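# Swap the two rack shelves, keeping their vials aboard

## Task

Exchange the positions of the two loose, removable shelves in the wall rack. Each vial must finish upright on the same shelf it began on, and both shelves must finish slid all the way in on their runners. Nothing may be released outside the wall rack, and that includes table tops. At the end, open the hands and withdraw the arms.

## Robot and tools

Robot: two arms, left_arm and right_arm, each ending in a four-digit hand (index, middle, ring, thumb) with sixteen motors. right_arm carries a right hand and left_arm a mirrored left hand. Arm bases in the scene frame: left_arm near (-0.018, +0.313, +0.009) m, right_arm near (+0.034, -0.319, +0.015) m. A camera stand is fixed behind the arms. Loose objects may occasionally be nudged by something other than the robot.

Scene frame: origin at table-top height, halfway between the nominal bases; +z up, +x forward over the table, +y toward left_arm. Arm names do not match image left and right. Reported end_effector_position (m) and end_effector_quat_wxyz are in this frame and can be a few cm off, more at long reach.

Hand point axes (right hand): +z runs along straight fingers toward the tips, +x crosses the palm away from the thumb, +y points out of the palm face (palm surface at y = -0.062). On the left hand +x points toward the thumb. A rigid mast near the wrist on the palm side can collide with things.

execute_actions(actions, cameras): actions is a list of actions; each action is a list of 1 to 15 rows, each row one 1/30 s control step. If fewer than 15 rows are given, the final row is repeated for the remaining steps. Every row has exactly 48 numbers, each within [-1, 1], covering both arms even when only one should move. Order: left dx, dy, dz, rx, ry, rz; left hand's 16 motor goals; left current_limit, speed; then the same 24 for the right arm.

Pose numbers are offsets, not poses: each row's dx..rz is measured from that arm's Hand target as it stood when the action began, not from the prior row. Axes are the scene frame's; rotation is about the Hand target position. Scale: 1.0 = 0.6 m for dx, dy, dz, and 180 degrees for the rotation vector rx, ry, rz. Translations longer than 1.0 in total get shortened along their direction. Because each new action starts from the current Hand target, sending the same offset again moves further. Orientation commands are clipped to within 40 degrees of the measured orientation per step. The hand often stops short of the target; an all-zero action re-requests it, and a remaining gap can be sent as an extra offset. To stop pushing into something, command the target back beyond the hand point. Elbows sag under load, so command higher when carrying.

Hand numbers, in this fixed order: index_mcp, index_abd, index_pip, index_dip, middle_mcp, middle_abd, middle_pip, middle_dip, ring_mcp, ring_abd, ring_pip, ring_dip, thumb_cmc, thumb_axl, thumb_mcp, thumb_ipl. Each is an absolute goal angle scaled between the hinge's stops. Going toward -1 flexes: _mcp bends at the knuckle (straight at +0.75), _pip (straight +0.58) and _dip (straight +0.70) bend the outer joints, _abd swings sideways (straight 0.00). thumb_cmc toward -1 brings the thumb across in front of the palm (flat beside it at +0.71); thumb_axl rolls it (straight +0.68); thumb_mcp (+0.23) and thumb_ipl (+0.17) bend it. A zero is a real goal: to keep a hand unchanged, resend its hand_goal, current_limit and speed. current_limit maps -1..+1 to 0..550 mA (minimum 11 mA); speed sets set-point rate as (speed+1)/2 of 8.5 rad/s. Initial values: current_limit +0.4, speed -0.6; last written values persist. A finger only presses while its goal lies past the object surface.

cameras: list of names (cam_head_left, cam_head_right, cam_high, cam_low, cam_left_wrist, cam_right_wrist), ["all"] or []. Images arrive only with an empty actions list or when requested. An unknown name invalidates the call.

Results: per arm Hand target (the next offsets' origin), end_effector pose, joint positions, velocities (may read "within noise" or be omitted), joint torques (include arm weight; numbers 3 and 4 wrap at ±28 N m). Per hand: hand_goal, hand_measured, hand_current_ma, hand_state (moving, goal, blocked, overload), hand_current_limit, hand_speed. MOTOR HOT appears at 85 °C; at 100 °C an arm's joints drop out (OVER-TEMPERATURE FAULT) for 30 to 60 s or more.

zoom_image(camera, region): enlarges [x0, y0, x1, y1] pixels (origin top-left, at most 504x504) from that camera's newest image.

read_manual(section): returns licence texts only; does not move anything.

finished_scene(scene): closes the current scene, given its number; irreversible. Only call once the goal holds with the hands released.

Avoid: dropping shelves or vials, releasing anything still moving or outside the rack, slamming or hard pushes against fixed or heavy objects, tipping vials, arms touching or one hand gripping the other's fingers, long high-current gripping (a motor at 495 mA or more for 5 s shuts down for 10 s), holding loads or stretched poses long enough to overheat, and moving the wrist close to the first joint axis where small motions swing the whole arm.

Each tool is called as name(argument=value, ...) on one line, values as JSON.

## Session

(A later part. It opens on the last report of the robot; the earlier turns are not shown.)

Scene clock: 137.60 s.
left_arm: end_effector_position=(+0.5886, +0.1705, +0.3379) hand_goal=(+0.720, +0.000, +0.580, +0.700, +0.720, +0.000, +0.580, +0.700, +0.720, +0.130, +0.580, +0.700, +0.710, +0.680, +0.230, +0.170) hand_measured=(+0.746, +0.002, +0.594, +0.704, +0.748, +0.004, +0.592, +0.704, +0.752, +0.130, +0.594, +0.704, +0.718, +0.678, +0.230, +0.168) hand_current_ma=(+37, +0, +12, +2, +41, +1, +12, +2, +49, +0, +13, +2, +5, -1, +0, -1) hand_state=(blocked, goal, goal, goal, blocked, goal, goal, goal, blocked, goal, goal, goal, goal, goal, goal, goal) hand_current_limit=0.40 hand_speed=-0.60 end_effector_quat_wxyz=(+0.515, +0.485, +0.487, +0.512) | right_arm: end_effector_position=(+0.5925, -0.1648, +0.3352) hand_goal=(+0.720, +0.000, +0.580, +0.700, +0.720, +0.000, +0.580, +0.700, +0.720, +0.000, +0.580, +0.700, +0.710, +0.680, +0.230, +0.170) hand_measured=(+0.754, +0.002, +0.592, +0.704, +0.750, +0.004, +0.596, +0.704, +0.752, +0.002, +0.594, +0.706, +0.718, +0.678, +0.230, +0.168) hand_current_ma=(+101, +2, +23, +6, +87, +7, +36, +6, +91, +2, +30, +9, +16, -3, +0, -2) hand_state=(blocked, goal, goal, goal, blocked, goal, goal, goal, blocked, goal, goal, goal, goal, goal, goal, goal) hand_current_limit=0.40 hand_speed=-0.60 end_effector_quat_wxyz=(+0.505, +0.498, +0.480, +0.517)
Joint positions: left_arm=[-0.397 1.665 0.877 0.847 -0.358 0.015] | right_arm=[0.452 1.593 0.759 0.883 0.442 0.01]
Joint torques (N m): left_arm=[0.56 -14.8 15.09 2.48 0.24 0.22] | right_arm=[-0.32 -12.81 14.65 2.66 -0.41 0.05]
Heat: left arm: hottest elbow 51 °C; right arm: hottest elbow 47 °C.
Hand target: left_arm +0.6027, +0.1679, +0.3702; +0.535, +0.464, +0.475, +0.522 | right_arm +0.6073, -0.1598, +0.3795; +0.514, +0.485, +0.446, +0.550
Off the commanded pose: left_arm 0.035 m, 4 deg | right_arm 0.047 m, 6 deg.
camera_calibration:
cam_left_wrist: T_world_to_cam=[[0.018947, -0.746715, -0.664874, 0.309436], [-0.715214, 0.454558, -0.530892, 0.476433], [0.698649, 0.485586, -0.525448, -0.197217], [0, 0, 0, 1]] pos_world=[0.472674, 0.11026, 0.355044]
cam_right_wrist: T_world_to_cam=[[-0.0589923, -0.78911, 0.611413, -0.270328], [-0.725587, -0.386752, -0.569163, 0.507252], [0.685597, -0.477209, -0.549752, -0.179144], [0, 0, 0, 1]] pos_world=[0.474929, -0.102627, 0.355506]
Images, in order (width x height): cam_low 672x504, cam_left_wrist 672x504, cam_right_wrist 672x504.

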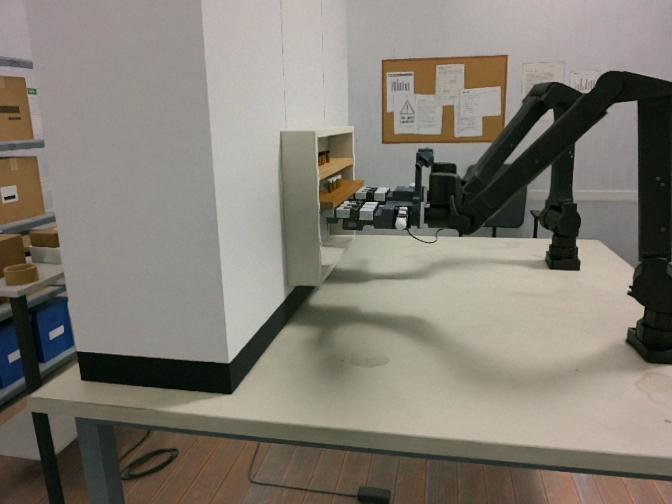

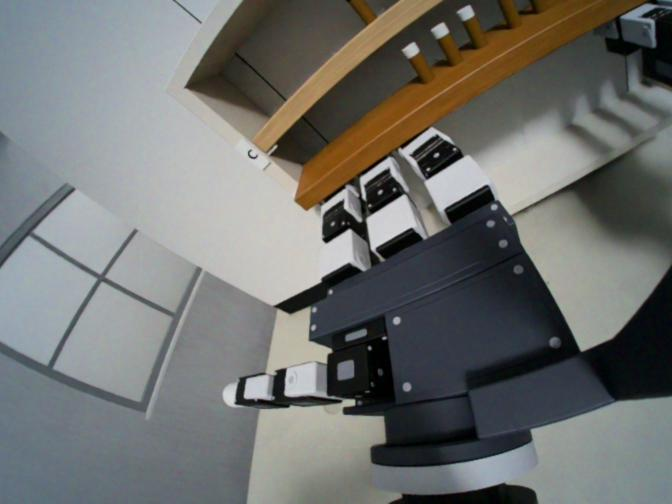

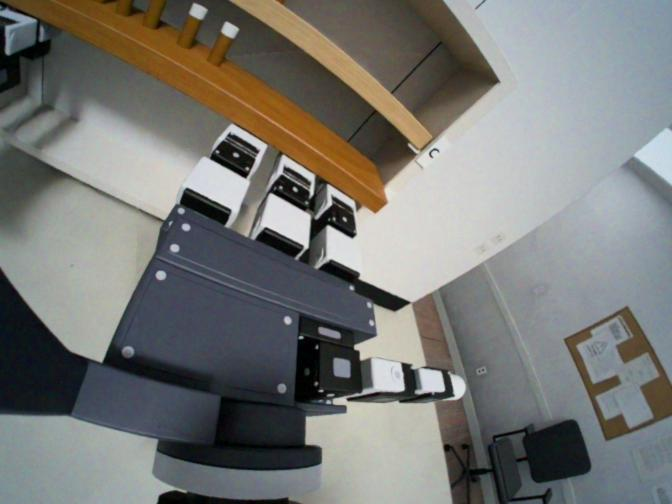

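execute_actions(actions=[[[0.006,0,0,0,0,0,0.72,0,0.58,0.7,0.72,0,0.58,0.7,0.72,0.13,0.58,0.7,0.71,0.68,0.23,0.17,0.4,-0.6,0.006,0,0,0,0,0,0.72,0,0.58,0.7,0.72,0,0.58,0.7,0.72,0,0.58,0.7,0.71,0.68,0.23,0.17,0.4,-0.6]],[[0.006,0,0,0,0,0,0.72,0,0.58,0.7,0.72,0,0.58,0.7,0.72,0.13,0.58,0.7,0.71,0.68,0.23,0.17,0.4,-0.6,0.006,0,0,0,0,0,0.72,0,0.58,0.7,0.72,0,0.58,0.7,0.72,0,0.58,0.7,0.71,0.68,0.23,0.17,0.4,-0.6]],[[0.006,0,0,0,0,0,0.72,0,0.58,0.7,0.72,0,0.58,0.7,0.72,0.13,0.58,0.7,0.71,0.68,0.23,0.17,0.4,-0.6,0.006,0,0,0,0,0,0.72,0,0.58,0.7,0.72,0,0.58,0.7,0.72,0,0.58,0.7,0.71,0.68,0.23,0.17,0.4,-0.6]],[[0.006,0,0,0,0,0,0.72,0,0.58,0.7,0.72,0,0.58,0.7,0.72,0.13,0.58,0.7,0.71,0.68,0.23,0.17,0.4,-0.6,0.006,0,0,0,0,0,0.72,0,0.58,0.7,0.72,0,0.58,0.7,0.72,0,0.58,0.7,0.71,0.68,0.23,0.17,0.4,-0.6]]], cameras=["cam_low","cam_left_wrist","cam_right_wrist"])

zoom_image(camera="cam_low", region=[300, 130, 400, 230])

zoom_image(camera="cam_right_wrist", region=[300, 80, 460, 240])

zoom_image(camera="cam_left_wrist", region=[220, 80, 380, 240])

Scene clock: 141.23 s.
left_arm: end_effector_position=(+0.6029, +0.1702, +0.3375) hand_goal=(+0.720, +0.000, +0.580, +0.700, +0.720, +0.000, +0.580, +0.700, +0.720, +0.130, +0.580, +0.700, +0.710, +0.680, +0.230, +0.170) hand_measured=(+0.746, +0.002, +0.594, +0.704, +0.748, +0.004, +0.592, +0.704, +0.752, +0.130, +0.594, +0.704, +0.718, +0.678, +0.230, +0.168) hand_current_ma=(+37, +0, +12, +2, +41, +1, +12, +2, +49, +0, +13, +2, +5, -1, +0, -1) hand_state=(blocked, goal, goal, goal, blocked, goal, goal, goal, blocked, goal, goal, goal, goal, goal, goal, goal) hand_current_limit=0.40 hand_speed=-0.60 end_effector_quat_wxyz=(+0.515, +0.486, +0.487, +0.512) | right_arm: end_effector_position=(+0.6070, -0.1648, +0.3345) hand_goal=(+0.720, +0.000, +0.580, +0.700, +0.720, +0.000, +0.580, +0.700, +0.720, +0.000, +0.580, +0.700, +0.710, +0.680, +0.230, +0.170) hand_measured=(+0.754, +0.002, +0.592, +0.704, +0.750, +0.004, +0.596, +0.704, +0.752, +0.002, +0.594, +0.706, +0.718, +0.678, +0.230, +0.168) hand_current_ma=(+101, +2, +23, +6, +87, +7, +36, +6, +91, +2, +30, +9, +16, -3, +0, -2) hand_state=(blocked, goal, goal, goal, blocked, goal, goal, goal, blocked, goal, goal, goal, goal, goal, goal, goal) hand_current_limit=0.40 hand_speed=-0.60 end_effector_quat_wxyz=(+0.505, +0.499, +0.480, +0.516)
Joint positions: left_arm=[-0.387 1.694 0.916 0.835 -0.349 0.015] | right_arm=[0.438 1.622 0.796 0.873 0.43 0.012]
Joint torques (N m): left_arm=[0.56 -15.44 15.21 2.47 0.24 0.2] | right_arm=[-0.26 -13.33 14.75 2.73 -0.42 0.05]
Heat: left arm: hottest elbow 51 °C; right arm: hottest elbow 48 °C.
Hand target: left_arm +0.6171, +0.1678, +0.3701; +0.535, +0.464, +0.475, +0.522 | right_arm +0.6217, -0.1598, +0.3797; +0.514, +0.485, +0.446, +0.550
Off the commanded pose: left_arm 0.036 m, 4 deg | right_arm 0.048 m, 6 deg.
camera_calibration:
cam_left_wrist: T_world_to_cam=[[0.0186389, -0.746143, -0.665525, 0.30906], [-0.715826, 0.454759, -0.529894, 0.486556], [0.69803, 0.486277, -0.525632, -0.206931], [0, 0, 0, 1]] pos_world=[0.486973, 0.109962, 0.354741]
cam_right_wrist: T_world_to_cam=[[-0.0588251, -0.789541, 0.610871, -0.269157], [-0.726444, -0.385861, -0.568674, 0.517954], [0.684703, -0.477216, -0.550859, -0.188547], [0, 0, 0, 1]] pos_world=[0.48953, -0.102629, 0.355105]
Images, in order (width x height): cam_low 672x504, cam_left_wrist 672x504, cam_right_wrist 672x504.

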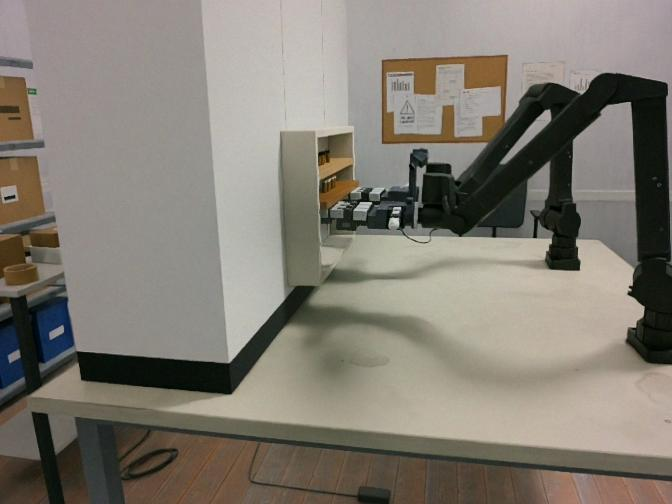

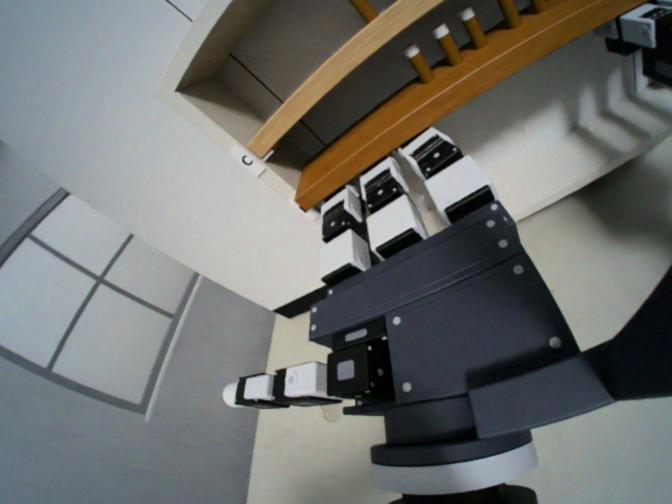

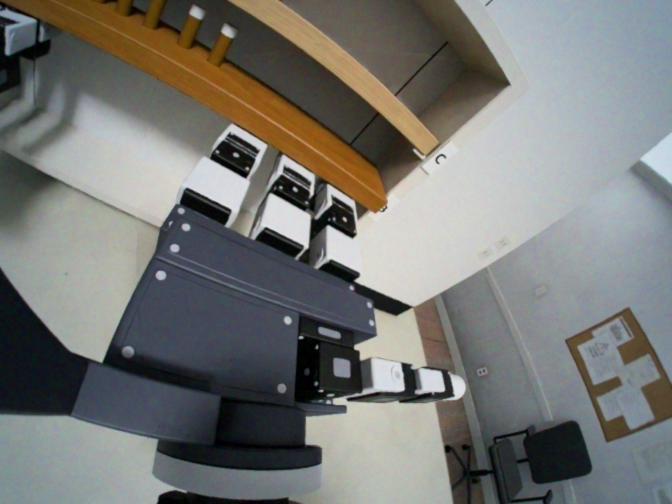

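Scaled by 5.040.

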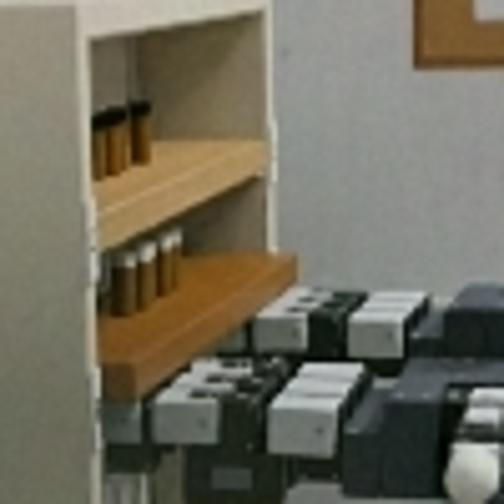

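Scaled by 3.150 from the camera's 672x504 image, which has a finer 960x720 frame.

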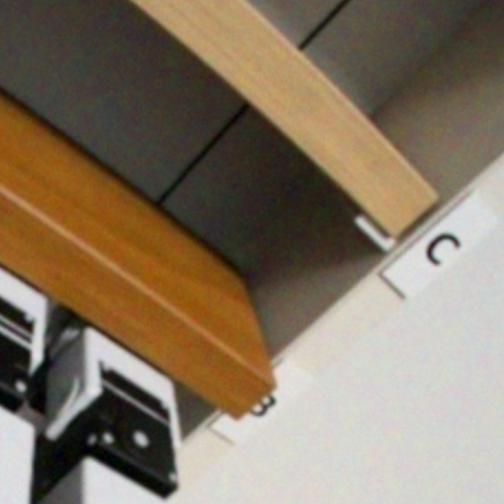

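Scaled by 3.150 from the camera's 672x504 image, which has a finer 960x720 frame.

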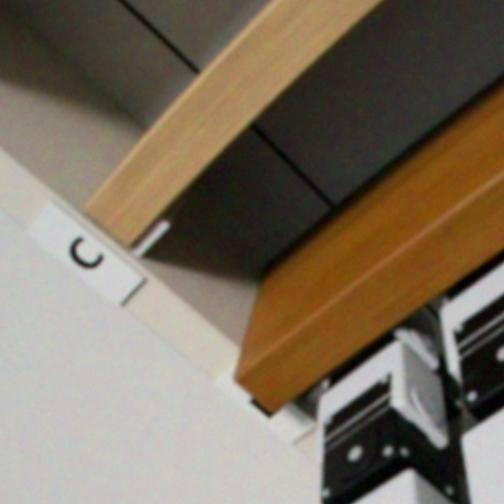

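execute_actions(actions=[[[0.006,0,0,0,0,0,0.72,0,0.58,0.7,0.72,0,0.58,0.7,0.72,0.13,0.58,0.7,0.71,0.68,0.23,0.17,0.4,-0.6,0.006,0,0,0,0,0,0.72,0,0.58,0.7,0.72,0,0.58,0.7,0.72,0,0.58,0.7,0.71,0.68,0.23,0.17,0.4,-0.6]],[[0.006,0,0,0,0,0,0.72,0,0.58,0.7,0.72,0,0.58,0.7,0.72,0.13,0.58,0.7,0.71,0.68,0.23,0.17,0.4,-0.6,0.006,0,0,0,0,0,0.72,0,0.58,0.7,0.72,0,0.58,0.7,0.72,0,0.58,0.7,0.71,0.68,0.23,0.17,0.4,-0.6]],[[0.006,0,0,0,0,0,0.72,0,0.58,0.7,0.72,0,0.58,0.7,0.72,0.13,0.58,0.7,0.71,0.68,0.23,0.17,0.4,-0.6,0.006,0,0,0,0,0,0.72,0,0.58,0.7,0.72,0,0.58,0.7,0.72,0,0.58,0.7,0.71,0.68,0.23,0.17,0.4,-0.6]]], cameras=["cam_low","cam_left_wrist","cam_right_wrist"])

zoom_image(camera="cam_low", region=[300, 130, 400, 230])

zoom_image(camera="cam_right_wrist", region=[300, 80, 460, 240])

zoom_image(camera="cam_left_wrist", region=[220, 80, 380, 240])

Scene clock: 144.27 s.
left_arm: end_effector_position=(+0.6136, +0.1701, +0.3373) hand_goal=(+0.720, +0.000, +0.580, +0.700, +0.720, +0.000, +0.580, +0.700, +0.720, +0.130, +0.580, +0.700, +0.710, +0.680, +0.230, +0.170) hand_measured=(+0.746, +0.002, +0.594, +0.704, +0.748, +0.004, +0.592, +0.704, +0.752, +0.130, +0.594, +0.704, +0.718, +0.678, +0.230, +0.168) hand_current_ma=(+37, +0, +12, +2, +41, +1, +12, +2, +49, +0, +13, +2, +5, -1, +0, -1) hand_state=(blocked, goal, goal, goal, blocked, goal, goal, goal, blocked, goal, goal, goal, goal, goal, goal, goal) hand_current_limit=0.40 hand_speed=-0.60 end_effector_quat_wxyz=(+0.515, +0.486, +0.487, +0.512) | right_arm: end_effector_position=(+0.6178, -0.1649, +0.3338) hand_goal=(+0.720, +0.000, +0.580, +0.700, +0.720, +0.000, +0.580, +0.700, +0.720, +0.000, +0.580, +0.700, +0.710, +0.680, +0.230, +0.170) hand_measured=(+0.754, +0.002, +0.592, +0.704, +0.750, +0.006, +0.596, +0.704, +0.752, +0.002, +0.594, +0.706, +0.718, +0.678, +0.230, +0.168) hand_current_ma=(+101, +2, +23, +6, +87, +7, +36, +6, +91, +2, +30, +9, +16, -3, +0, -2) hand_state=(blocked, goal, goal, goal, blocked, goal, goal, goal, blocked, goal, goal, goal, goal, goal, goal, goal) hand_current_limit=0.40 hand_speed=-0.60 end_effector_quat_wxyz=(+0.504, +0.499, +0.480, +0.516)
Joint positions: left_arm=[-0.379 1.715 0.946 0.826 -0.342 0.015] | right_arm=[0.429 1.644 0.823 0.865 0.42 0.013]
Joint torques (N m): left_arm=[0.56 -15.44 15.3 2.55 0.24 0.18] | right_arm=[-0.32 -13.8 14.87 2.73 -0.42 0.04]
Heat: left arm: hottest elbow 52 °C; right arm: hottest elbow 49 °C.
Hand target: left_arm +0.6278, +0.1679, +0.3702; +0.535, +0.464, +0.475, +0.522 | right_arm +0.6325, -0.1598, +0.3795; +0.514, +0.485, +0.446, +0.550
Off the commanded pose: left_arm 0.036 m, 4 deg | right_arm 0.048 m, 6 deg.
camera_calibration:
cam_left_wrist: T_world_to_cam=[[0.018495, -0.745775, -0.665941, 0.308831], [-0.715993, 0.455015, -0.529448, 0.494052], [0.697862, 0.486601, -0.525555, -0.214436], [0, 0, 0, 1]] pos_world=[0.497673, 0.109863, 0.35454]
cam_right_wrist: T_world_to_cam=[[-0.0583408, -0.789809, 0.610572, -0.268239], [-0.727274, -0.385348, -0.567961, 0.525712], [0.683863, -0.477188, -0.551926, -0.195426], [0, 0, 0, 1]] pos_world=[0.500332, -0.102531, 0.354503]
Images, in order (width x height): cam_low 672x504, cam_left_wrist 672x504, cam_right_wrist 672x504.

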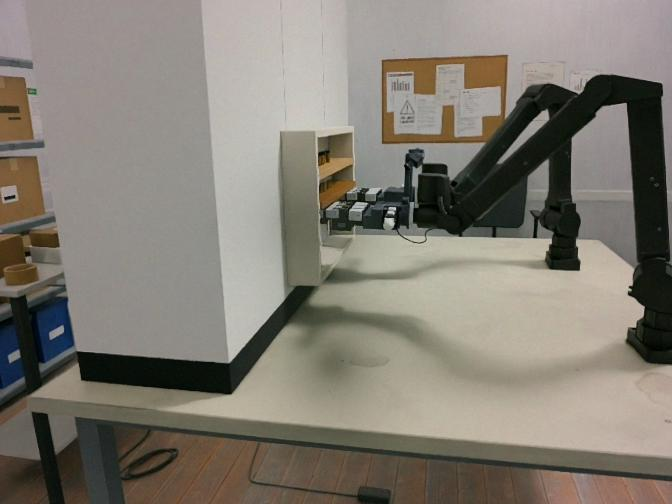

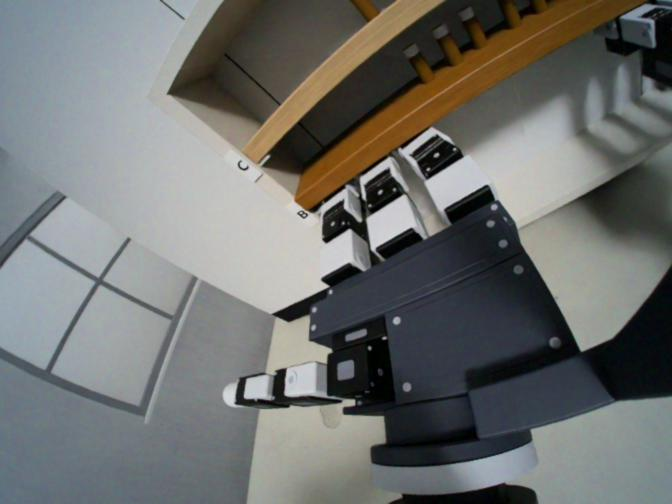

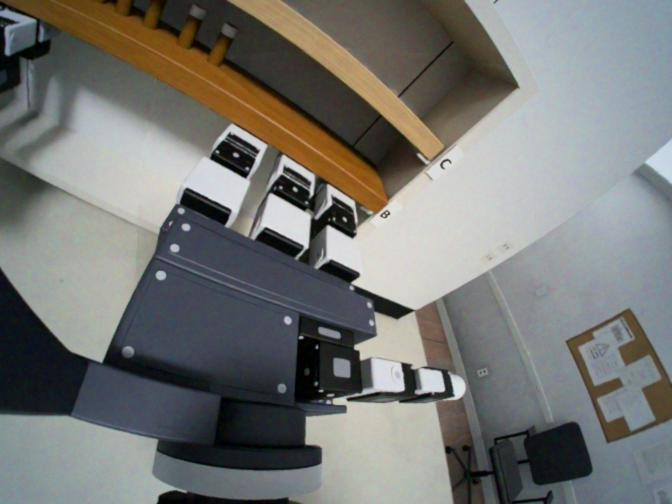

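Scaled by 5.040.

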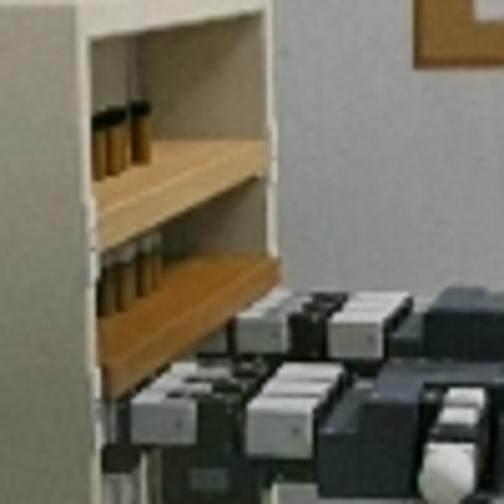

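Scaled by 3.150 from the camera's 672x504 image, which has a finer 960x720 frame.

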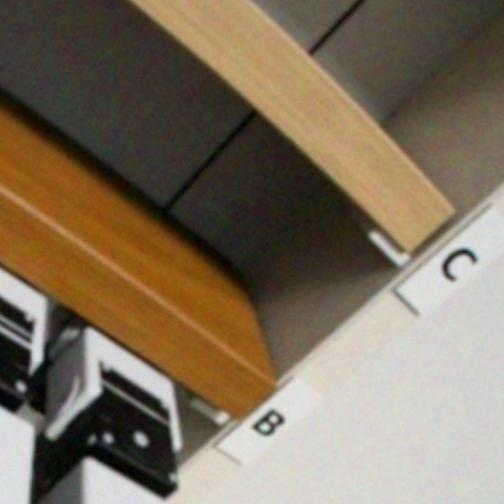

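Scaled by 3.150 from the camera's 672x504 image, which has a finer 960x720 frame.

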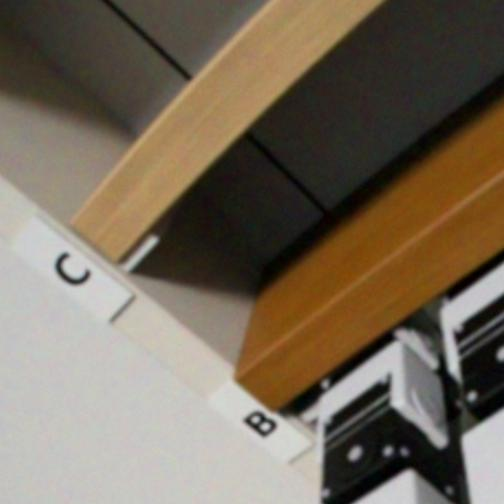

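execute_actions(actions=[[[0.006,0,0,0,0,0,0.72,0,0.58,0.7,0.72,0,0.58,0.7,0.72,0.13,0.58,0.7,0.71,0.68,0.23,0.17,0.4,-0.6,0.006,0,0,0,0,0,0.72,0,0.58,0.7,0.72,0,0.58,0.7,0.72,0,0.58,0.7,0.71,0.68,0.23,0.17,0.4,-0.6]],[[0.005,0,0,0,0,0,0.72,0,0.58,0.7,0.72,0,0.58,0.7,0.72,0.13,0.58,0.7,0.71,0.68,0.23,0.17,0.4,-0.6,0.005,0,0,0,0,0,0.72,0,0.58,0.7,0.72,0,0.58,0.7,0.72,0,0.58,0.7,0.71,0.68,0.23,0.17,0.4,-0.6]]], cameras=["cam_low","cam_left_wrist","cam_right_wrist"])

zoom_image(camera="cam_low", region=[300, 130, 400, 230])

zoom_image(camera="cam_right_wrist", region=[300, 80, 460, 240])

zoom_image(camera="cam_left_wrist", region=[220, 80, 380, 240])

Scene clock: 146.27 s.
left_arm: end_effector_position=(+0.6201, +0.1699, +0.3370) hand_goal=(+0.720, +0.000, +0.580, +0.700, +0.720, +0.000, +0.580, +0.700, +0.720, +0.130, +0.580, +0.700, +0.710, +0.680, +0.230, +0.170) hand_measured=(+0.746, +0.002, +0.594, +0.704, +0.748, +0.004, +0.592, +0.704, +0.752, +0.130, +0.594, +0.704, +0.718, +0.678, +0.230, +0.168) hand_current_ma=(+37, +0, +12, +2, +41, +1, +12, +2, +49, +0, +13, +2, +5, -1, +0, -1) hand_state=(blocked, goal, goal, goal, blocked, goal, goal, goal, blocked, goal, goal, goal, goal, goal, goal, goal) hand_current_limit=0.40 hand_speed=-0.60 end_effector_quat_wxyz=(+0.514, +0.486, +0.487, +0.512) | right_arm: end_effector_position=(+0.6244, -0.1649, +0.3335) hand_goal=(+0.720, +0.000, +0.580, +0.700, +0.720, +0.000, +0.580, +0.700, +0.720, +0.000, +0.580, +0.700, +0.710, +0.680, +0.230, +0.170) hand_measured=(+0.754, +0.002, +0.592, +0.704, +0.750, +0.006, +0.596, +0.704, +0.752, +0.002, +0.594, +0.706, +0.718, +0.678, +0.230, +0.168) hand_current_ma=(+101, +2, +23, +6, +87, +7, +36, +6, +91, +2, +30, +9, +16, -3, +0, -2) hand_state=(blocked, goal, goal, goal, blocked, goal, goal, goal, blocked, goal, goal, goal, goal, goal, goal, goal) hand_current_limit=0.40 hand_speed=-0.60 end_effector_quat_wxyz=(+0.504, +0.500, +0.480, +0.516)
Joint positions: left_arm=[-0.375 1.728 0.964 0.82 -0.337 0.015] | right_arm=[0.423 1.657 0.841 0.861 0.415 0.014]
Joint torques (N m): left_arm=[0.62 -15.97 15.32 2.52 0.24 0.2] | right_arm=[-0.38 -13.8 14.82 2.73 -0.42 0.04]
Heat: left arm: hottest elbow 52 °C; right arm: hottest elbow 49 °C.
Hand target: left_arm +0.6344, +0.1678, +0.3701; +0.535, +0.464, +0.475, +0.522 | right_arm +0.6392, -0.1599, +0.3795; +0.514, +0.485, +0.446, +0.550
Off the commanded pose: left_arm 0.036 m, 4 deg | right_arm 0.049 m, 6 deg.
camera_calibration:
cam_left_wrist: T_world_to_cam=[[0.0180669, -0.745411, -0.666361, 0.30875], [-0.716326, 0.45531, -0.528744, 0.498646], [0.697532, 0.486884, -0.525731, -0.218853], [0, 0, 0, 1]] pos_world=[0.504272, 0.109663, 0.354338]
cam_right_wrist: T_world_to_cam=[[-0.0582377, -0.78992, 0.610438, -0.267766], [-0.727741, -0.384986, -0.567609, 0.530452], [0.683375, -0.477297, -0.552436, -0.199737], [0, 0, 0, 1]] pos_world=[0.506933, -0.102631, 0.354202]
Images, in order (width x height): cam_low 672x504, cam_left_wrist 672x504, cam_right_wrist 672x504.

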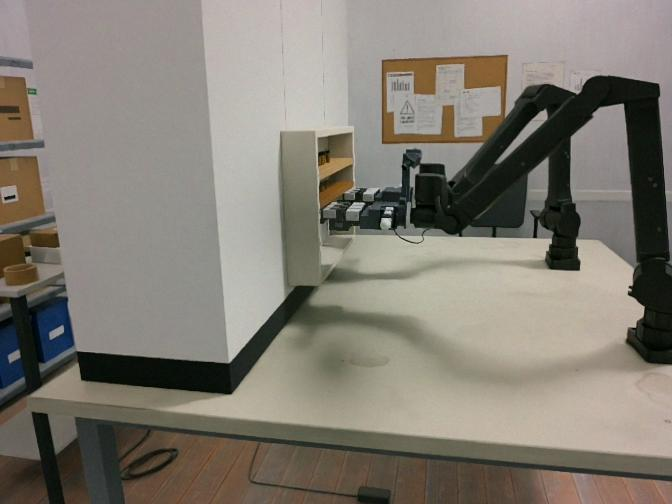

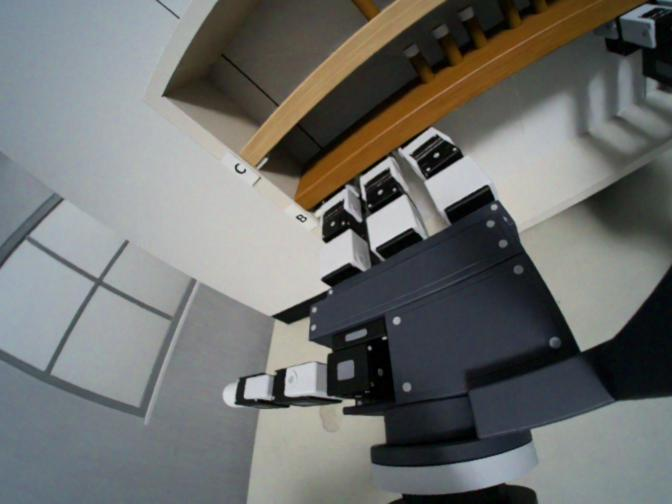

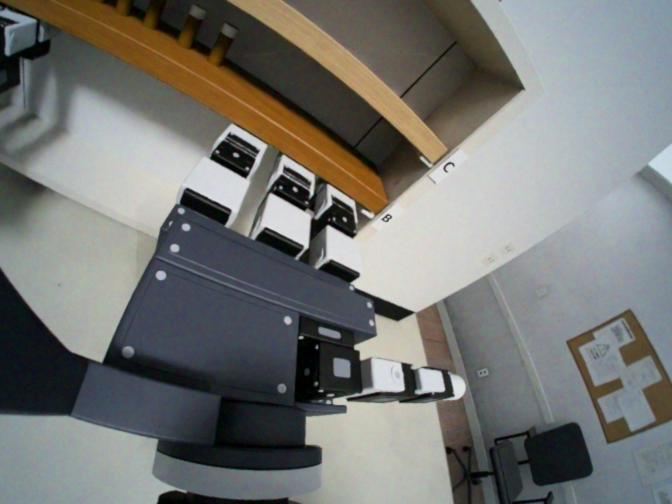

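Scaled by 5.040.

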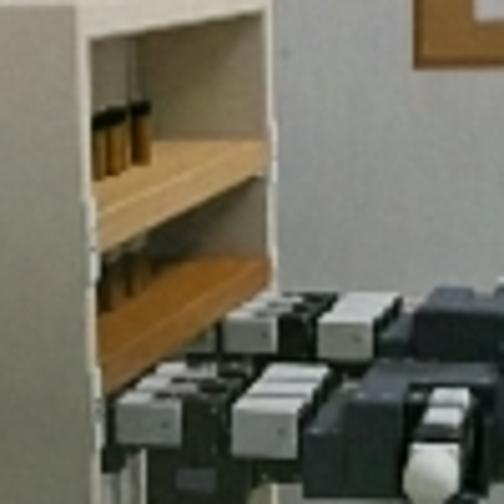

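Scaled by 3.150 from the camera's 672x504 image, which has a finer 960x720 frame.

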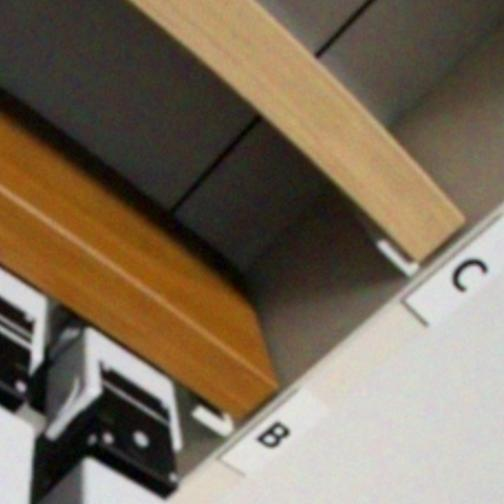

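Scaled by 3.150 from the camera's 672x504 image, which has a finer 960x720 frame.

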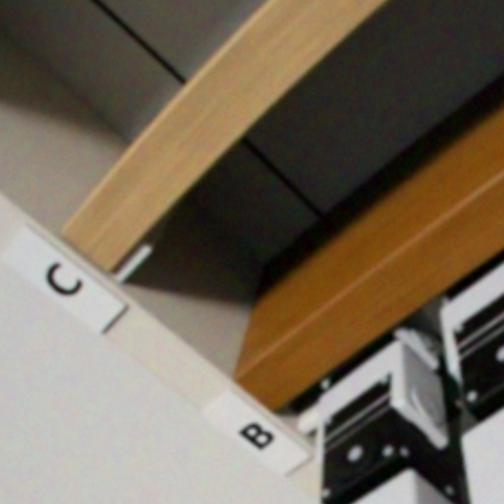

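execute_actions(actions=[[[0.004,0,-0.003,0,0,0,0.72,0,0.58,0.7,0.72,0,0.58,0.7,0.72,0.13,0.58,0.7,0.71,0.68,0.23,0.17,0.4,-0.6,0.003,0,-0.002,0,0,0,0.72,0,0.58,0.7,0.72,0,0.58,0.7,0.72,0,0.58,0.7,0.71,0.68,0.23,0.17,0.4,-0.6]],[[0,0,-0.005,0,0,0,0.72,0,0.58,0.7,0.72,0,0.58,0.7,0.72,0.13,0.58,0.7,0.71,0.68,0.23,0.17,0.4,-0.6,0,0,-0.004,0,0,0,0.72,0,0.58,0.7,0.72,0,0.58,0.7,0.72,0,0.58,0.7,0.71,0.68,0.23,0.17,0.4,-0.6]]], cameras=["cam_low"])

zoom_image(camera="cam_low", region=[300, 150, 370, 220])

Scene clock: 148.47 s.
left_arm: end_effector_position=(+0.6237, +0.1697, +0.3317) hand_goal=(+0.720, +0.000, +0.580, +0.700, +0.720, +0.000, +0.580, +0.700, +0.720, +0.130, +0.580, +0.700, +0.710, +0.680, +0.230, +0.170) hand_measured=(+0.746, +0.002, +0.594, +0.704, +0.748, +0.004, +0.592, +0.704, +0.752, +0.130, +0.594, +0.704, +0.718, +0.678, +0.230, +0.168) hand_current_ma=(+36, +0, +12, +2, +41, +1, +12, +2, +49, +0, +13, +2, +5, -1, +0, -1) hand_state=(blocked, goal, goal, goal, blocked, goal, goal, goal, blocked, goal, goal, goal, goal, goal, goal, goal) hand_current_limit=0.40 hand_speed=-0.60 end_effector_quat_wxyz=(+0.512, +0.488, +0.488, +0.511) | right_arm: end_effector_position=(+0.6272, -0.1646, +0.3292) hand_goal=(+0.720, +0.000, +0.580, +0.700, +0.720, +0.000, +0.580, +0.700, +0.720, +0.000, +0.580, +0.700, +0.710, +0.680, +0.230, +0.170) hand_measured=(+0.754, +0.002, +0.592, +0.704, +0.750, +0.006, +0.596, +0.704, +0.752, +0.002, +0.594, +0.706, +0.718, +0.678, +0.230, +0.168) hand_current_ma=(+101, +2, +23, +6, +87, +7, +36, +6, +91, +2, +30, +9, +16, -3, +0, -2) hand_state=(blocked, goal, goal, goal, blocked, goal, goal, goal, blocked, goal, goal, goal, goal, goal, goal, goal) hand_current_limit=0.40 hand_speed=-0.60 end_effector_quat_wxyz=(+0.503, +0.501, +0.482, +0.514)
Joint positions: left_arm=[-0.373 1.741 0.97 0.82 -0.335 0.015] | right_arm=[0.421 1.667 0.845 0.861 0.414 0.015]
Joint torques (N m): left_arm=[0.56 -15.97 15.12 2.96 0.22 0.18] | right_arm=[-0.21 -14.27 14.61 3.06 -0.43 0.02]
Heat: left arm: hottest elbow 53 °C; right arm: hottest elbow 50 °C.
Hand target: left_arm +0.6368, +0.1678, +0.3654; +0.535, +0.464, +0.475, +0.522 | right_arm +0.6409, -0.1597, +0.3761; +0.514, +0.485, +0.446, +0.550
Off the commanded pose: left_arm 0.036 m, 4 deg | right_arm 0.049 m, 6 deg.
Images, in order (width x height): cam_low 672x504.

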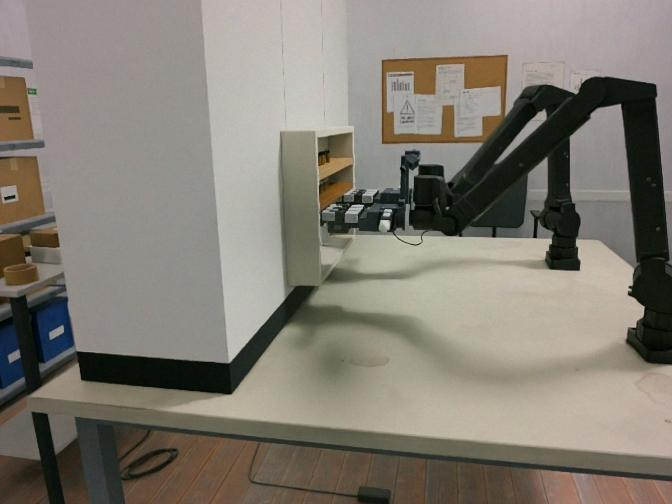

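Scaled by 7.200.

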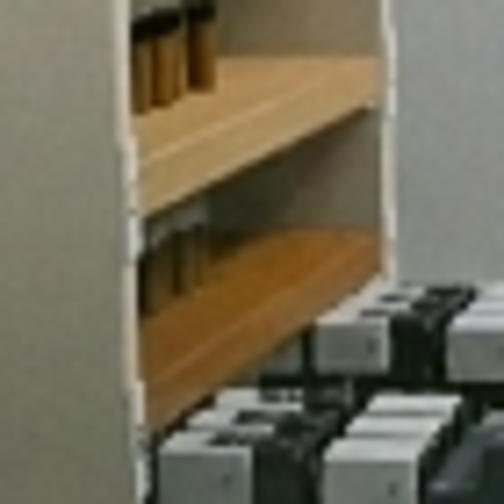

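execute_actions(actions=[[[0,0,-0.006,0,0,0,0.72,0,0.58,0.7,0.72,0,0.58,0.7,0.72,0.13,0.58,0.7,0.71,0.68,0.23,0.17,0.4,-0.6,0,0,-0.006,0,0,0,0.72,0,0.58,0.7,0.72,0,0.58,0.7,0.72,0,0.58,0.7,0.71,0.68,0.23,0.17,0.4,-0.6]],[[0,0,-0.005,0,0,0,0.72,0,0.58,0.7,0.72,0,0.58,0.7,0.72,0.13,0.58,0.7,0.71,0.68,0.23,0.17,0.4,-0.6,0,0,-0.005,0,0,0,0.72,0,0.58,0.7,0.72,0,0.58,0.7,0.72,0,0.58,0.7,0.71,0.68,0.23,0.17,0.4,-0.6]]], cameras=[])

Scene clock: 150.20 s.
left_arm: end_effector_position=(+0.6247, +0.1696, +0.3284) hand_goal=(+0.720, +0.000, +0.580, +0.700, +0.720, +0.000, +0.580, +0.700, +0.720, +0.130, +0.580, +0.700, +0.710, +0.680, +0.230, +0.170) hand_measured=(+0.746, +0.002, +0.594, +0.704, +0.748, +0.004, +0.592, +0.704, +0.750, +0.130, +0.592, +0.704, +0.718, +0.678, +0.230, +0.168) hand_current_ma=(+38, +0, +12, +2, +41, +1, +12, +2, +44, +0, +10, +2, +5, -1, +0, -1) hand_state=(blocked, goal, goal, goal, blocked, goal, goal, goal, blocked, goal, goal, goal, goal, goal, goal, goal) hand_current_limit=0.40 hand_speed=-0.60 end_effector_quat_wxyz=(+0.510, +0.490, +0.489, +0.510) | right_arm: end_effector_position=(+0.6278, -0.1646, +0.3275) hand_goal=(+0.720, +0.000, +0.580, +0.700, +0.720, +0.000, +0.580, +0.700, +0.720, +0.000, +0.580, +0.700, +0.710, +0.680, +0.230, +0.170) hand_measured=(+0.750, +0.002, +0.590, +0.704, +0.750, +0.006, +0.594, +0.704, +0.752, +0.004, +0.594, +0.706, +0.718, +0.678, +0.230, +0.168) hand_current_ma=(+89, +2, +19, +6, +86, +7, +33, +6, +91, +5, +30, +9, +16, -3, +0, -2) hand_state=(blocked, goal, goal, goal, blocked, goal, goal, goal, blocked, goal, goal, goal, goal, goal, goal, goal) hand_current_limit=0.40 hand_speed=-0.60 end_effector_quat_wxyz=(+0.503, +0.501, +0.482, +0.513)
Joint positions: left_arm=[-0.373 1.746 0.97 0.82 -0.335 0.015] | right_arm=[0.421 1.672 0.845 0.864 0.414 0.015]
Joint torques (N m): left_arm=[0.79 -15.44 14.78 3.66 0.22 0.19] | right_arm=[-0.32 -13.45 14.23 3.55 -0.43 0.05]
Heat: left arm: hottest elbow 54 °C; right arm: hottest elbow 50 °C.
Hand target: left_arm +0.6369, +0.1680, +0.3587; +0.535, +0.464, +0.475, +0.522 | right_arm +0.6409, -0.1599, +0.3694; +0.514, +0.485, +0.446, +0.550
Off the commanded pose: left_arm 0.033 m, 5 deg | right_arm 0.044 m, 6 deg.
No camera images: "cameras" was empty.

execute_actions(actions=[[[0,0,-0.006,0,0,0,0.72,0,0.58,0.7,0.72,0,0.58,0.7,0.72,0.13,0.58,0.7,0.71,0.68,0.23,0.17,0.4,-0.6,0,0,-0.006,0,0,0,0.72,0,0.58,0.7,0.72,0,0.58,0.7,0.72,0,0.58,0.7,0.71,0.68,0.23,0.17,0.4,-0.6]],[[0,0,-0.006,0,0,0,0.72,0,0.58,0.7,0.72,0,0.58,0.7,0.72,0.13,0.58,0.7,0.71,0.68,0.23,0.17,0.4,-0.6,0,0,-0.006,0,0,0,0.72,0,0.58,0.7,0.72,0,0.58,0.7,0.72,0,0.58,0.7,0.71,0.68,0.23,0.17,0.4,-0.6]],[[0,0,-0.008,0,0,0,0.72,0,0.58,0.7,0.72,0,0.58,0.7,0.72,0.13,0.58,0.7,0.71,0.68,0.23,0.17,0.4,-0.6,0,0,-0.008,0,0,0,0.72,0,0.58,0.7,0.72,0,0.58,0.7,0.72,0,0.58,0.7,0.71,0.68,0.23,0.17,0.4,-0.6]]], cameras=["cam_low"])

zoom_image(camera="cam_low", region=[300, 150, 370, 220])

Scene clock: 152.93 s.
left_arm: end_effector_position=(+0.6247, +0.1695, +0.3257) hand_goal=(+0.720, +0.000, +0.580, +0.700, +0.720, +0.000, +0.580, +0.700, +0.720, +0.130, +0.580, +0.700, +0.710, +0.680, +0.230, +0.170) hand_measured=(+0.746, +0.002, +0.594, +0.704, +0.748, +0.004, +0.592, +0.704, +0.750, +0.130, +0.592, +0.704, +0.718, +0.678, +0.230, +0.168) hand_current_ma=(+37, +0, +12, +2, +41, +1, +11, +2, +44, +0, +10, +2, +5, -1, +0, -1) hand_state=(blocked, goal, goal, goal, blocked, goal, goal, goal, blocked, goal, goal, goal, goal, goal, goal, goal) hand_current_limit=0.40 hand_speed=-0.60 end_effector_quat_wxyz=(+0.516, +0.484, +0.486, +0.513) | right_arm: end_effector_position=(+0.6291, -0.1636, +0.3247) hand_goal=(+0.720, +0.000, +0.580, +0.700, +0.720, +0.000, +0.580, +0.700, +0.720, +0.000, +0.580, +0.700, +0.710, +0.680, +0.230, +0.170) hand_measured=(+0.746, +0.002, +0.588, +0.704, +0.748, +0.006, +0.594, +0.704, +0.752, +0.004, +0.592, +0.706, +0.718, +0.678, +0.230, +0.168) hand_current_ma=(+73, +2, +15, +6, +76, +7, +28, +6, +91, +5, +27, +9, +16, -3, +0, -2) hand_state=(blocked, goal, goal, goal, blocked, goal, goal, goal, blocked, goal, goal, goal, goal, goal, goal, goal) hand_current_limit=0.40 hand_speed=-0.60 end_effector_quat_wxyz=(+0.505, +0.497, +0.476, +0.521)
Joint positions: left_arm=[-0.373 1.763 0.971 0.854 -0.335 0.015] | right_arm=[0.421 1.695 0.85 0.902 0.411 0.015]
Joint torques (N m): left_arm=[0.62 -15.21 14.06 3.4 0.21 0.19] | right_arm=[-0.32 -13.22 13.24 3.38 -0.33 0.05]
Heat: left arm: hottest elbow 54 °C; right arm: hottest elbow 51 °C.
Hand target: left_arm +0.6369, +0.1680, +0.3468; +0.535, +0.464, +0.475, +0.522 | right_arm +0.6409, -0.1599, +0.3576; +0.514, +0.485, +0.446, +0.550
Off the commanded pose: left_arm 0.024 m, 4 deg | right_arm 0.035 m, 5 deg.
Images, in order (width x height): cam_low 672x504.

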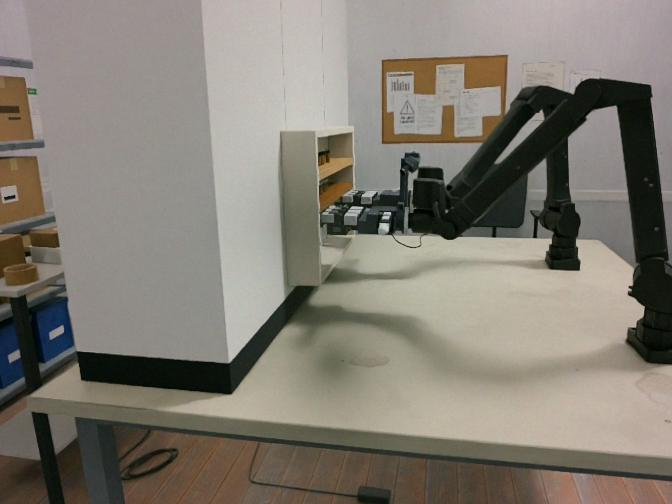

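Scaled by 7.200.

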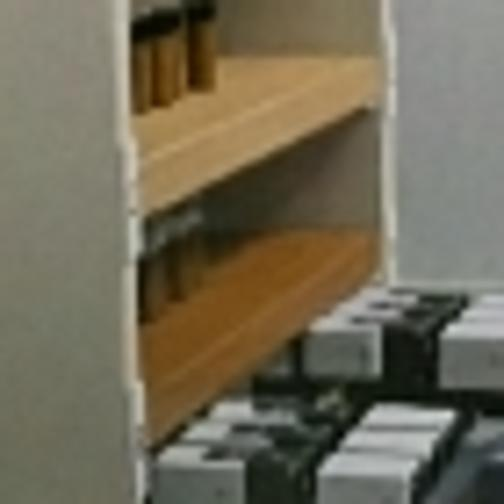

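execute_actions(actions=[[[0,0,-0.008,0,0.005,0,0.72,0,0.58,0.7,0.72,0,0.58,0.7,0.72,0.13,0.58,0.7,0.71,0.68,0.23,0.17,0.4,-0.6,0,0,-0.008,0,0.005,0,0.72,0,0.58,0.7,0.72,0,0.58,0.7,0.72,0,0.58,0.7,0.71,0.68,0.23,0.17,0.4,-0.6]],[[0,0,-0.008,0,0.005,0,0.72,0,0.58,0.7,0.72,0,0.58,0.7,0.72,0.13,0.58,0.7,0.71,0.68,0.23,0.17,0.4,-0.6,0,0,-0.008,0,0.005,0,0.72,0,0.58,0.7,0.72,0,0.58,0.7,0.72,0,0.58,0.7,0.71,0.68,0.23,0.17,0.4,-0.6]],[[0,0,-0.008,0,0.005,0,0.72,0,0.58,0.7,0.72,0,0.58,0.7,0.72,0.13,0.58,0.7,0.71,0.68,0.23,0.17,0.4,-0.6,0,0,-0.008,0,0.005,0,0.72,0,0.58,0.7,0.72,0,0.58,0.7,0.72,0,0.58,0.7,0.71,0.68,0.23,0.17,0.4,-0.6]]], cameras=["cam_low"])

zoom_image(camera="cam_low", region=[300, 150, 370, 220])

Scene clock: 155.77 s.
left_arm: end_effector_position=(+0.6249, +0.1698, +0.3252) hand_goal=(+0.720, +0.000, +0.580, +0.700, +0.720, +0.000, +0.580, +0.700, +0.720, +0.130, +0.580, +0.700, +0.710, +0.680, +0.230, +0.170) hand_measured=(+0.744, +0.002, +0.592, +0.704, +0.748, +0.004, +0.592, +0.704, +0.750, +0.130, +0.592, +0.704, +0.718, +0.678, +0.230, +0.168) hand_current_ma=(+34, +0, +11, +2, +39, +1, +10, +2, +44, +0, +10, +2, +5, -1, +0, -1) hand_state=(blocked, goal, goal, goal, blocked, goal, goal, goal, blocked, goal, goal, goal, goal, goal, goal, goal) hand_current_limit=0.40 hand_speed=-0.60 end_effector_quat_wxyz=(+0.516, +0.484, +0.488, +0.511) | right_arm: end_effector_position=(+0.6297, -0.1647, +0.3228) hand_goal=(+0.720, +0.000, +0.580, +0.700, +0.720, +0.000, +0.580, +0.700, +0.720, +0.000, +0.580, +0.700, +0.710, +0.680, +0.230, +0.170) hand_measured=(+0.744, +0.002, +0.586, +0.704, +0.742, +0.004, +0.588, +0.704, +0.748, +0.002, +0.590, +0.704, +0.718, +0.678, +0.230, +0.168) hand_current_ma=(+65, +2, +12, +6, +55, +5, +17, +5, +77, +3, +22, +8, +16, -3, +0, -2) hand_state=(blocked, goal, goal, goal, blocked, goal, goal, goal, blocked, goal, goal, goal, goal, goal, goal, goal) hand_current_limit=0.40 hand_speed=-0.60 end_effector_quat_wxyz=(+0.500, +0.502, +0.474, +0.523)
Joint positions: left_arm=[-0.373 1.763 0.971 0.852 -0.335 0.011] | right_arm=[0.421 1.695 0.85 0.896 0.411 0.031]
Joint torques (N m): left_arm=[0.26 -15.27 12.97 1.92 0.07 0.06] | right_arm=[-0.09 -13.45 12.26 2.06 -0.11 0.07]
Heat: left arm: hottest elbow 54 °C; right arm: hottest elbow 51 °C.
Hand target: left_arm +0.6369, +0.1680, +0.3323; +0.524, +0.476, +0.488, +0.511 | right_arm +0.6409, -0.1599, +0.3430; +0.503, +0.498, +0.458, +0.538
Off the commanded pose: left_arm 0.014 m, 1 deg | right_arm 0.024 m, 3 deg.
Images, in order (width x height): cam_low 672x504.

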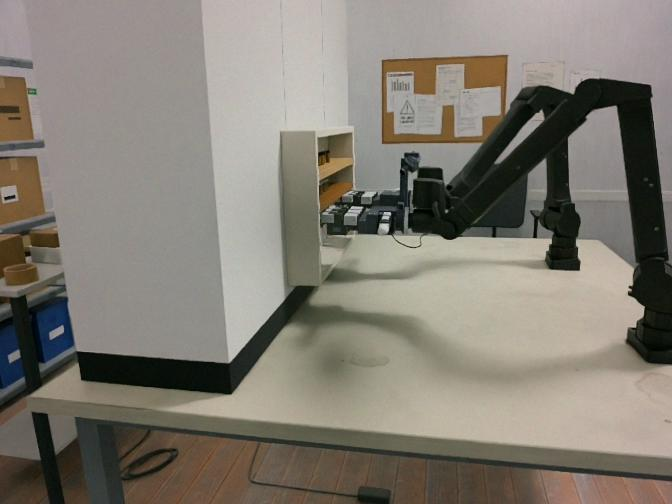

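Scaled by 7.200.

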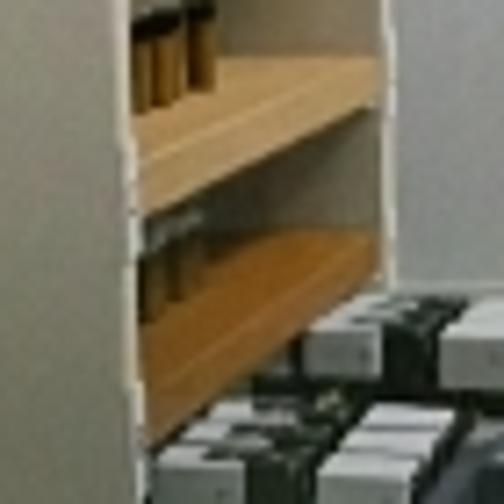

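execute_actions(actions=[[[0,0,-0.01,0,0,0,0.72,0,0.58,0.7,0.72,0,0.58,0.7,0.72,0.13,0.58,0.7,0.71,0.68,0.23,0.17,0.4,-0.6,0,0,-0.01,0,0,0,0.72,0,0.58,0.7,0.72,0,0.58,0.7,0.72,0,0.58,0.7,0.71,0.68,0.23,0.17,0.4,-0.6]],[[0,0,-0.01,0,0,0,0.72,0,0.58,0.7,0.72,0,0.58,0.7,0.72,0.13,0.58,0.7,0.71,0.68,0.23,0.17,0.4,-0.6,0,0,-0.01,0,0,0,0.72,0,0.58,0.7,0.72,0,0.58,0.7,0.72,0,0.58,0.7,0.71,0.68,0.23,0.17,0.4,-0.6]],[[0,0,-0.01,0,0,0,0.72,0,0.58,0.7,0.72,0,0.58,0.7,0.72,0.13,0.58,0.7,0.71,0.68,0.23,0.17,0.4,-0.6,0,0,-0.01,0,0,0,0.72,0,0.58,0.7,0.72,0,0.58,0.7,0.72,0,0.58,0.7,0.71,0.68,0.23,0.17,0.4,-0.6]]], cameras=["cam_low"])

zoom_image(camera="cam_low", region=[300, 150, 370, 220])

Scene clock: 158.73 s.
left_arm: end_effector_position=(+0.6278, +0.1688, +0.3121) hand_goal=(+0.720, +0.000, +0.580, +0.700, +0.720, +0.000, +0.580, +0.700, +0.720, +0.130, +0.580, +0.700, +0.710, +0.680, +0.230, +0.170) hand_measured=(+0.740, +0.002, +0.588, +0.704, +0.738, +0.004, +0.586, +0.704, +0.742, +0.130, +0.588, +0.704, +0.718, +0.678, +0.230, +0.168) hand_current_ma=(+23, +0, +6, +2, +23, +1, +4, +2, +30, +0, +6, +1, +5, -1, +0, -1) hand_state=(goal, goal, goal, goal, goal, goal, goal, goal, blocked, goal, goal, goal, goal, goal, goal, goal) hand_current_limit=0.40 hand_speed=-0.60 end_effector_quat_wxyz=(+0.514, +0.487, +0.489, +0.510) | right_arm: end_effector_position=(+0.6332, -0.1633, +0.3072) hand_goal=(+0.720, +0.000, +0.580, +0.700, +0.720, +0.000, +0.580, +0.700, +0.720, +0.000, +0.580, +0.700, +0.710, +0.680, +0.230, +0.170) hand_measured=(+0.742, +0.002, +0.586, +0.704, +0.740, +0.004, +0.588, +0.704, +0.742, +0.002, +0.588, +0.704, +0.718, +0.678, +0.230, +0.168) hand_current_ma=(+61, +2, +12, +6, +49, +5, +15, +5, +55, +3, +14, +5, +16, -3, +0, -2) hand_state=(blocked, goal, goal, goal, goal, goal, goal, goal, blocked, goal, goal, goal, goal, goal, goal, goal) hand_current_limit=0.40 hand_speed=-0.60 end_effector_quat_wxyz=(+0.498, +0.504, +0.478, +0.519)
Joint positions: left_arm=[-0.373 1.79 0.971 0.87 -0.335 0.01] | right_arm=[0.421 1.73 0.85 0.918 0.411 0.032]
Joint torques (N m): left_arm=[0.38 -14.74 12.01 3.1 0.06 0.06] | right_arm=[0.21 -13.04 11.12 3.17 -0.1 0.06]
Heat: left arm: hottest elbow 54 °C; right arm: hottest elbow 52 °C.
Hand target: left_arm +0.6369, +0.1681, +0.3144; +0.524, +0.476, +0.488, +0.511 | right_arm +0.6409, -0.1599, +0.3251; +0.503, +0.498, +0.458, +0.538
Off the commanded pose: left_arm 0.009 m, 2 deg | right_arm 0.020 m, 3 deg.
Images, in order (width x height): cam_low 672x504.

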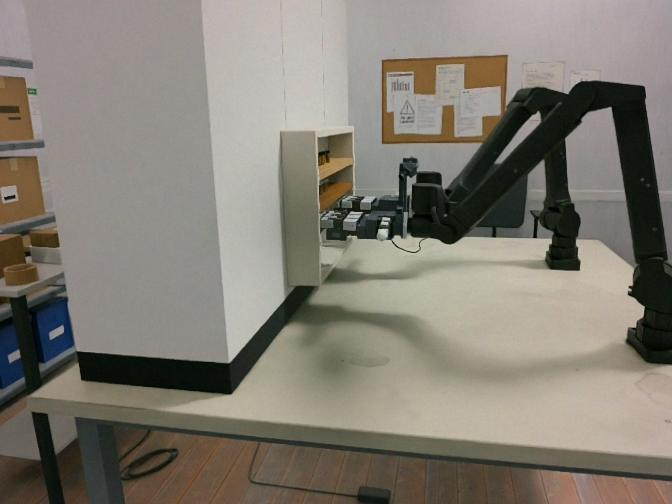

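Scaled by 7.200.

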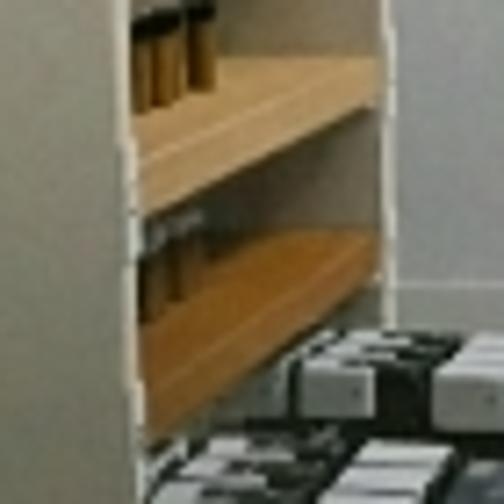

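execute_actions(actions=[[[0,0,-0.012,0,0,0,0.74,0,0.58,0.7,0.74,0,0.58,0.7,0.74,0.13,0.58,0.7,0.71,0.68,0.23,0.17,0.4,-0.6,0,0,-0.012,0,0,0,0.74,0,0.58,0.7,0.74,0,0.58,0.7,0.74,0,0.58,0.7,0.71,0.68,0.23,0.17,0.4,-0.6]],[[-0.02,0,-0.01,0,0,0,0.74,0,0.58,0.7,0.74,0,0.58,0.7,0.74,0.13,0.58,0.7,0.71,0.68,0.23,0.17,0.4,-0.6,-0.02,0,-0.01,0,0,0,0.74,0,0.58,0.7,0.74,0,0.58,0.7,0.74,0,0.58,0.7,0.71,0.68,0.23,0.17,0.4,-0.6]],[[-0.025,0,0,0,0,0,0.74,0,0.58,0.7,0.74,0,0.58,0.7,0.74,0.13,0.58,0.7,0.71,0.68,0.23,0.17,0.4,-0.6,-0.025,0,0,0,0,0,0.74,0,0.58,0.7,0.74,0,0.58,0.7,0.74,0,0.58,0.7,0.71,0.68,0.23,0.17,0.4,-0.6]]], cameras=[])

Scene clock: 161.33 s.
left_arm: end_effector_position=(+0.6130, +0.1713, +0.2972) hand_goal=(+0.740, +0.000, +0.580, +0.700, +0.740, +0.000, +0.580, +0.700, +0.740, +0.130, +0.580, +0.700, +0.710, +0.680, +0.230, +0.170) hand_measured=(+0.748, +0.002, +0.588, +0.704, +0.748, +0.004, +0.586, +0.704, +0.748, +0.130, +0.588, +0.704, +0.718, +0.678, +0.230, +0.168) hand_current_ma=(+6, +0, +5, +2, +5, +1, +4, +1, +7, +0, +5, +1, +5, -1, +0, -1) hand_state=(goal, goal, goal, goal, goal, goal, goal, goal, goal, goal, goal, goal, goal, goal, goal, goal) hand_current_limit=0.40 hand_speed=-0.60 end_effector_quat_wxyz=(+0.514, +0.483, +0.490, +0.512) | right_arm: end_effector_position=(+0.6198, -0.1605, +0.2952) hand_goal=(+0.740, +0.000, +0.580, +0.700, +0.740, +0.000, +0.580, +0.700, +0.740, +0.000, +0.580, +0.700, +0.710, +0.680, +0.230, +0.170) hand_measured=(+0.748, +0.002, +0.586, +0.704, +0.748, +0.004, +0.588, +0.704, +0.748, +0.002, +0.586, +0.704, +0.718, +0.678, +0.230, +0.168) hand_current_ma=(+19, +2, +11, +6, +15, +4, +14, +4, +17, +3, +13, +5, +16, -3, +0, -2) hand_state=(goal, goal, goal, goal, goal, goal, goal, goal, goal, goal, goal, goal, goal, goal, goal, goal) hand_current_limit=0.40 hand_speed=-0.60 end_effector_quat_wxyz=(+0.500, +0.504, +0.473, +0.522)
Joint positions: left_arm=[-0.38 1.8 0.921 0.936 -0.347 0.01] | right_arm=[0.44 1.747 0.814 0.983 0.433 0.032]
Joint torques (N m): left_arm=[-0.56 -16.44 8.76 3.03 -0.16 0.08] | right_arm=[0.32 -15.68 7.19 3.08 -0.08 0.05]
Heat: left arm: hottest elbow 53 °C; right arm: hottest elbow 51 °C.
Hand target: left_arm +0.6098, +0.1678, +0.3012; +0.524, +0.476, +0.488, +0.510 | right_arm +0.6139, -0.1600, +0.3118; +0.503, +0.498, +0.458, +0.538
Off the commanded pose: left_arm 0.006 m, 1 deg | right_arm 0.018 m, 3 deg.
No camera images: "cameras" was empty.


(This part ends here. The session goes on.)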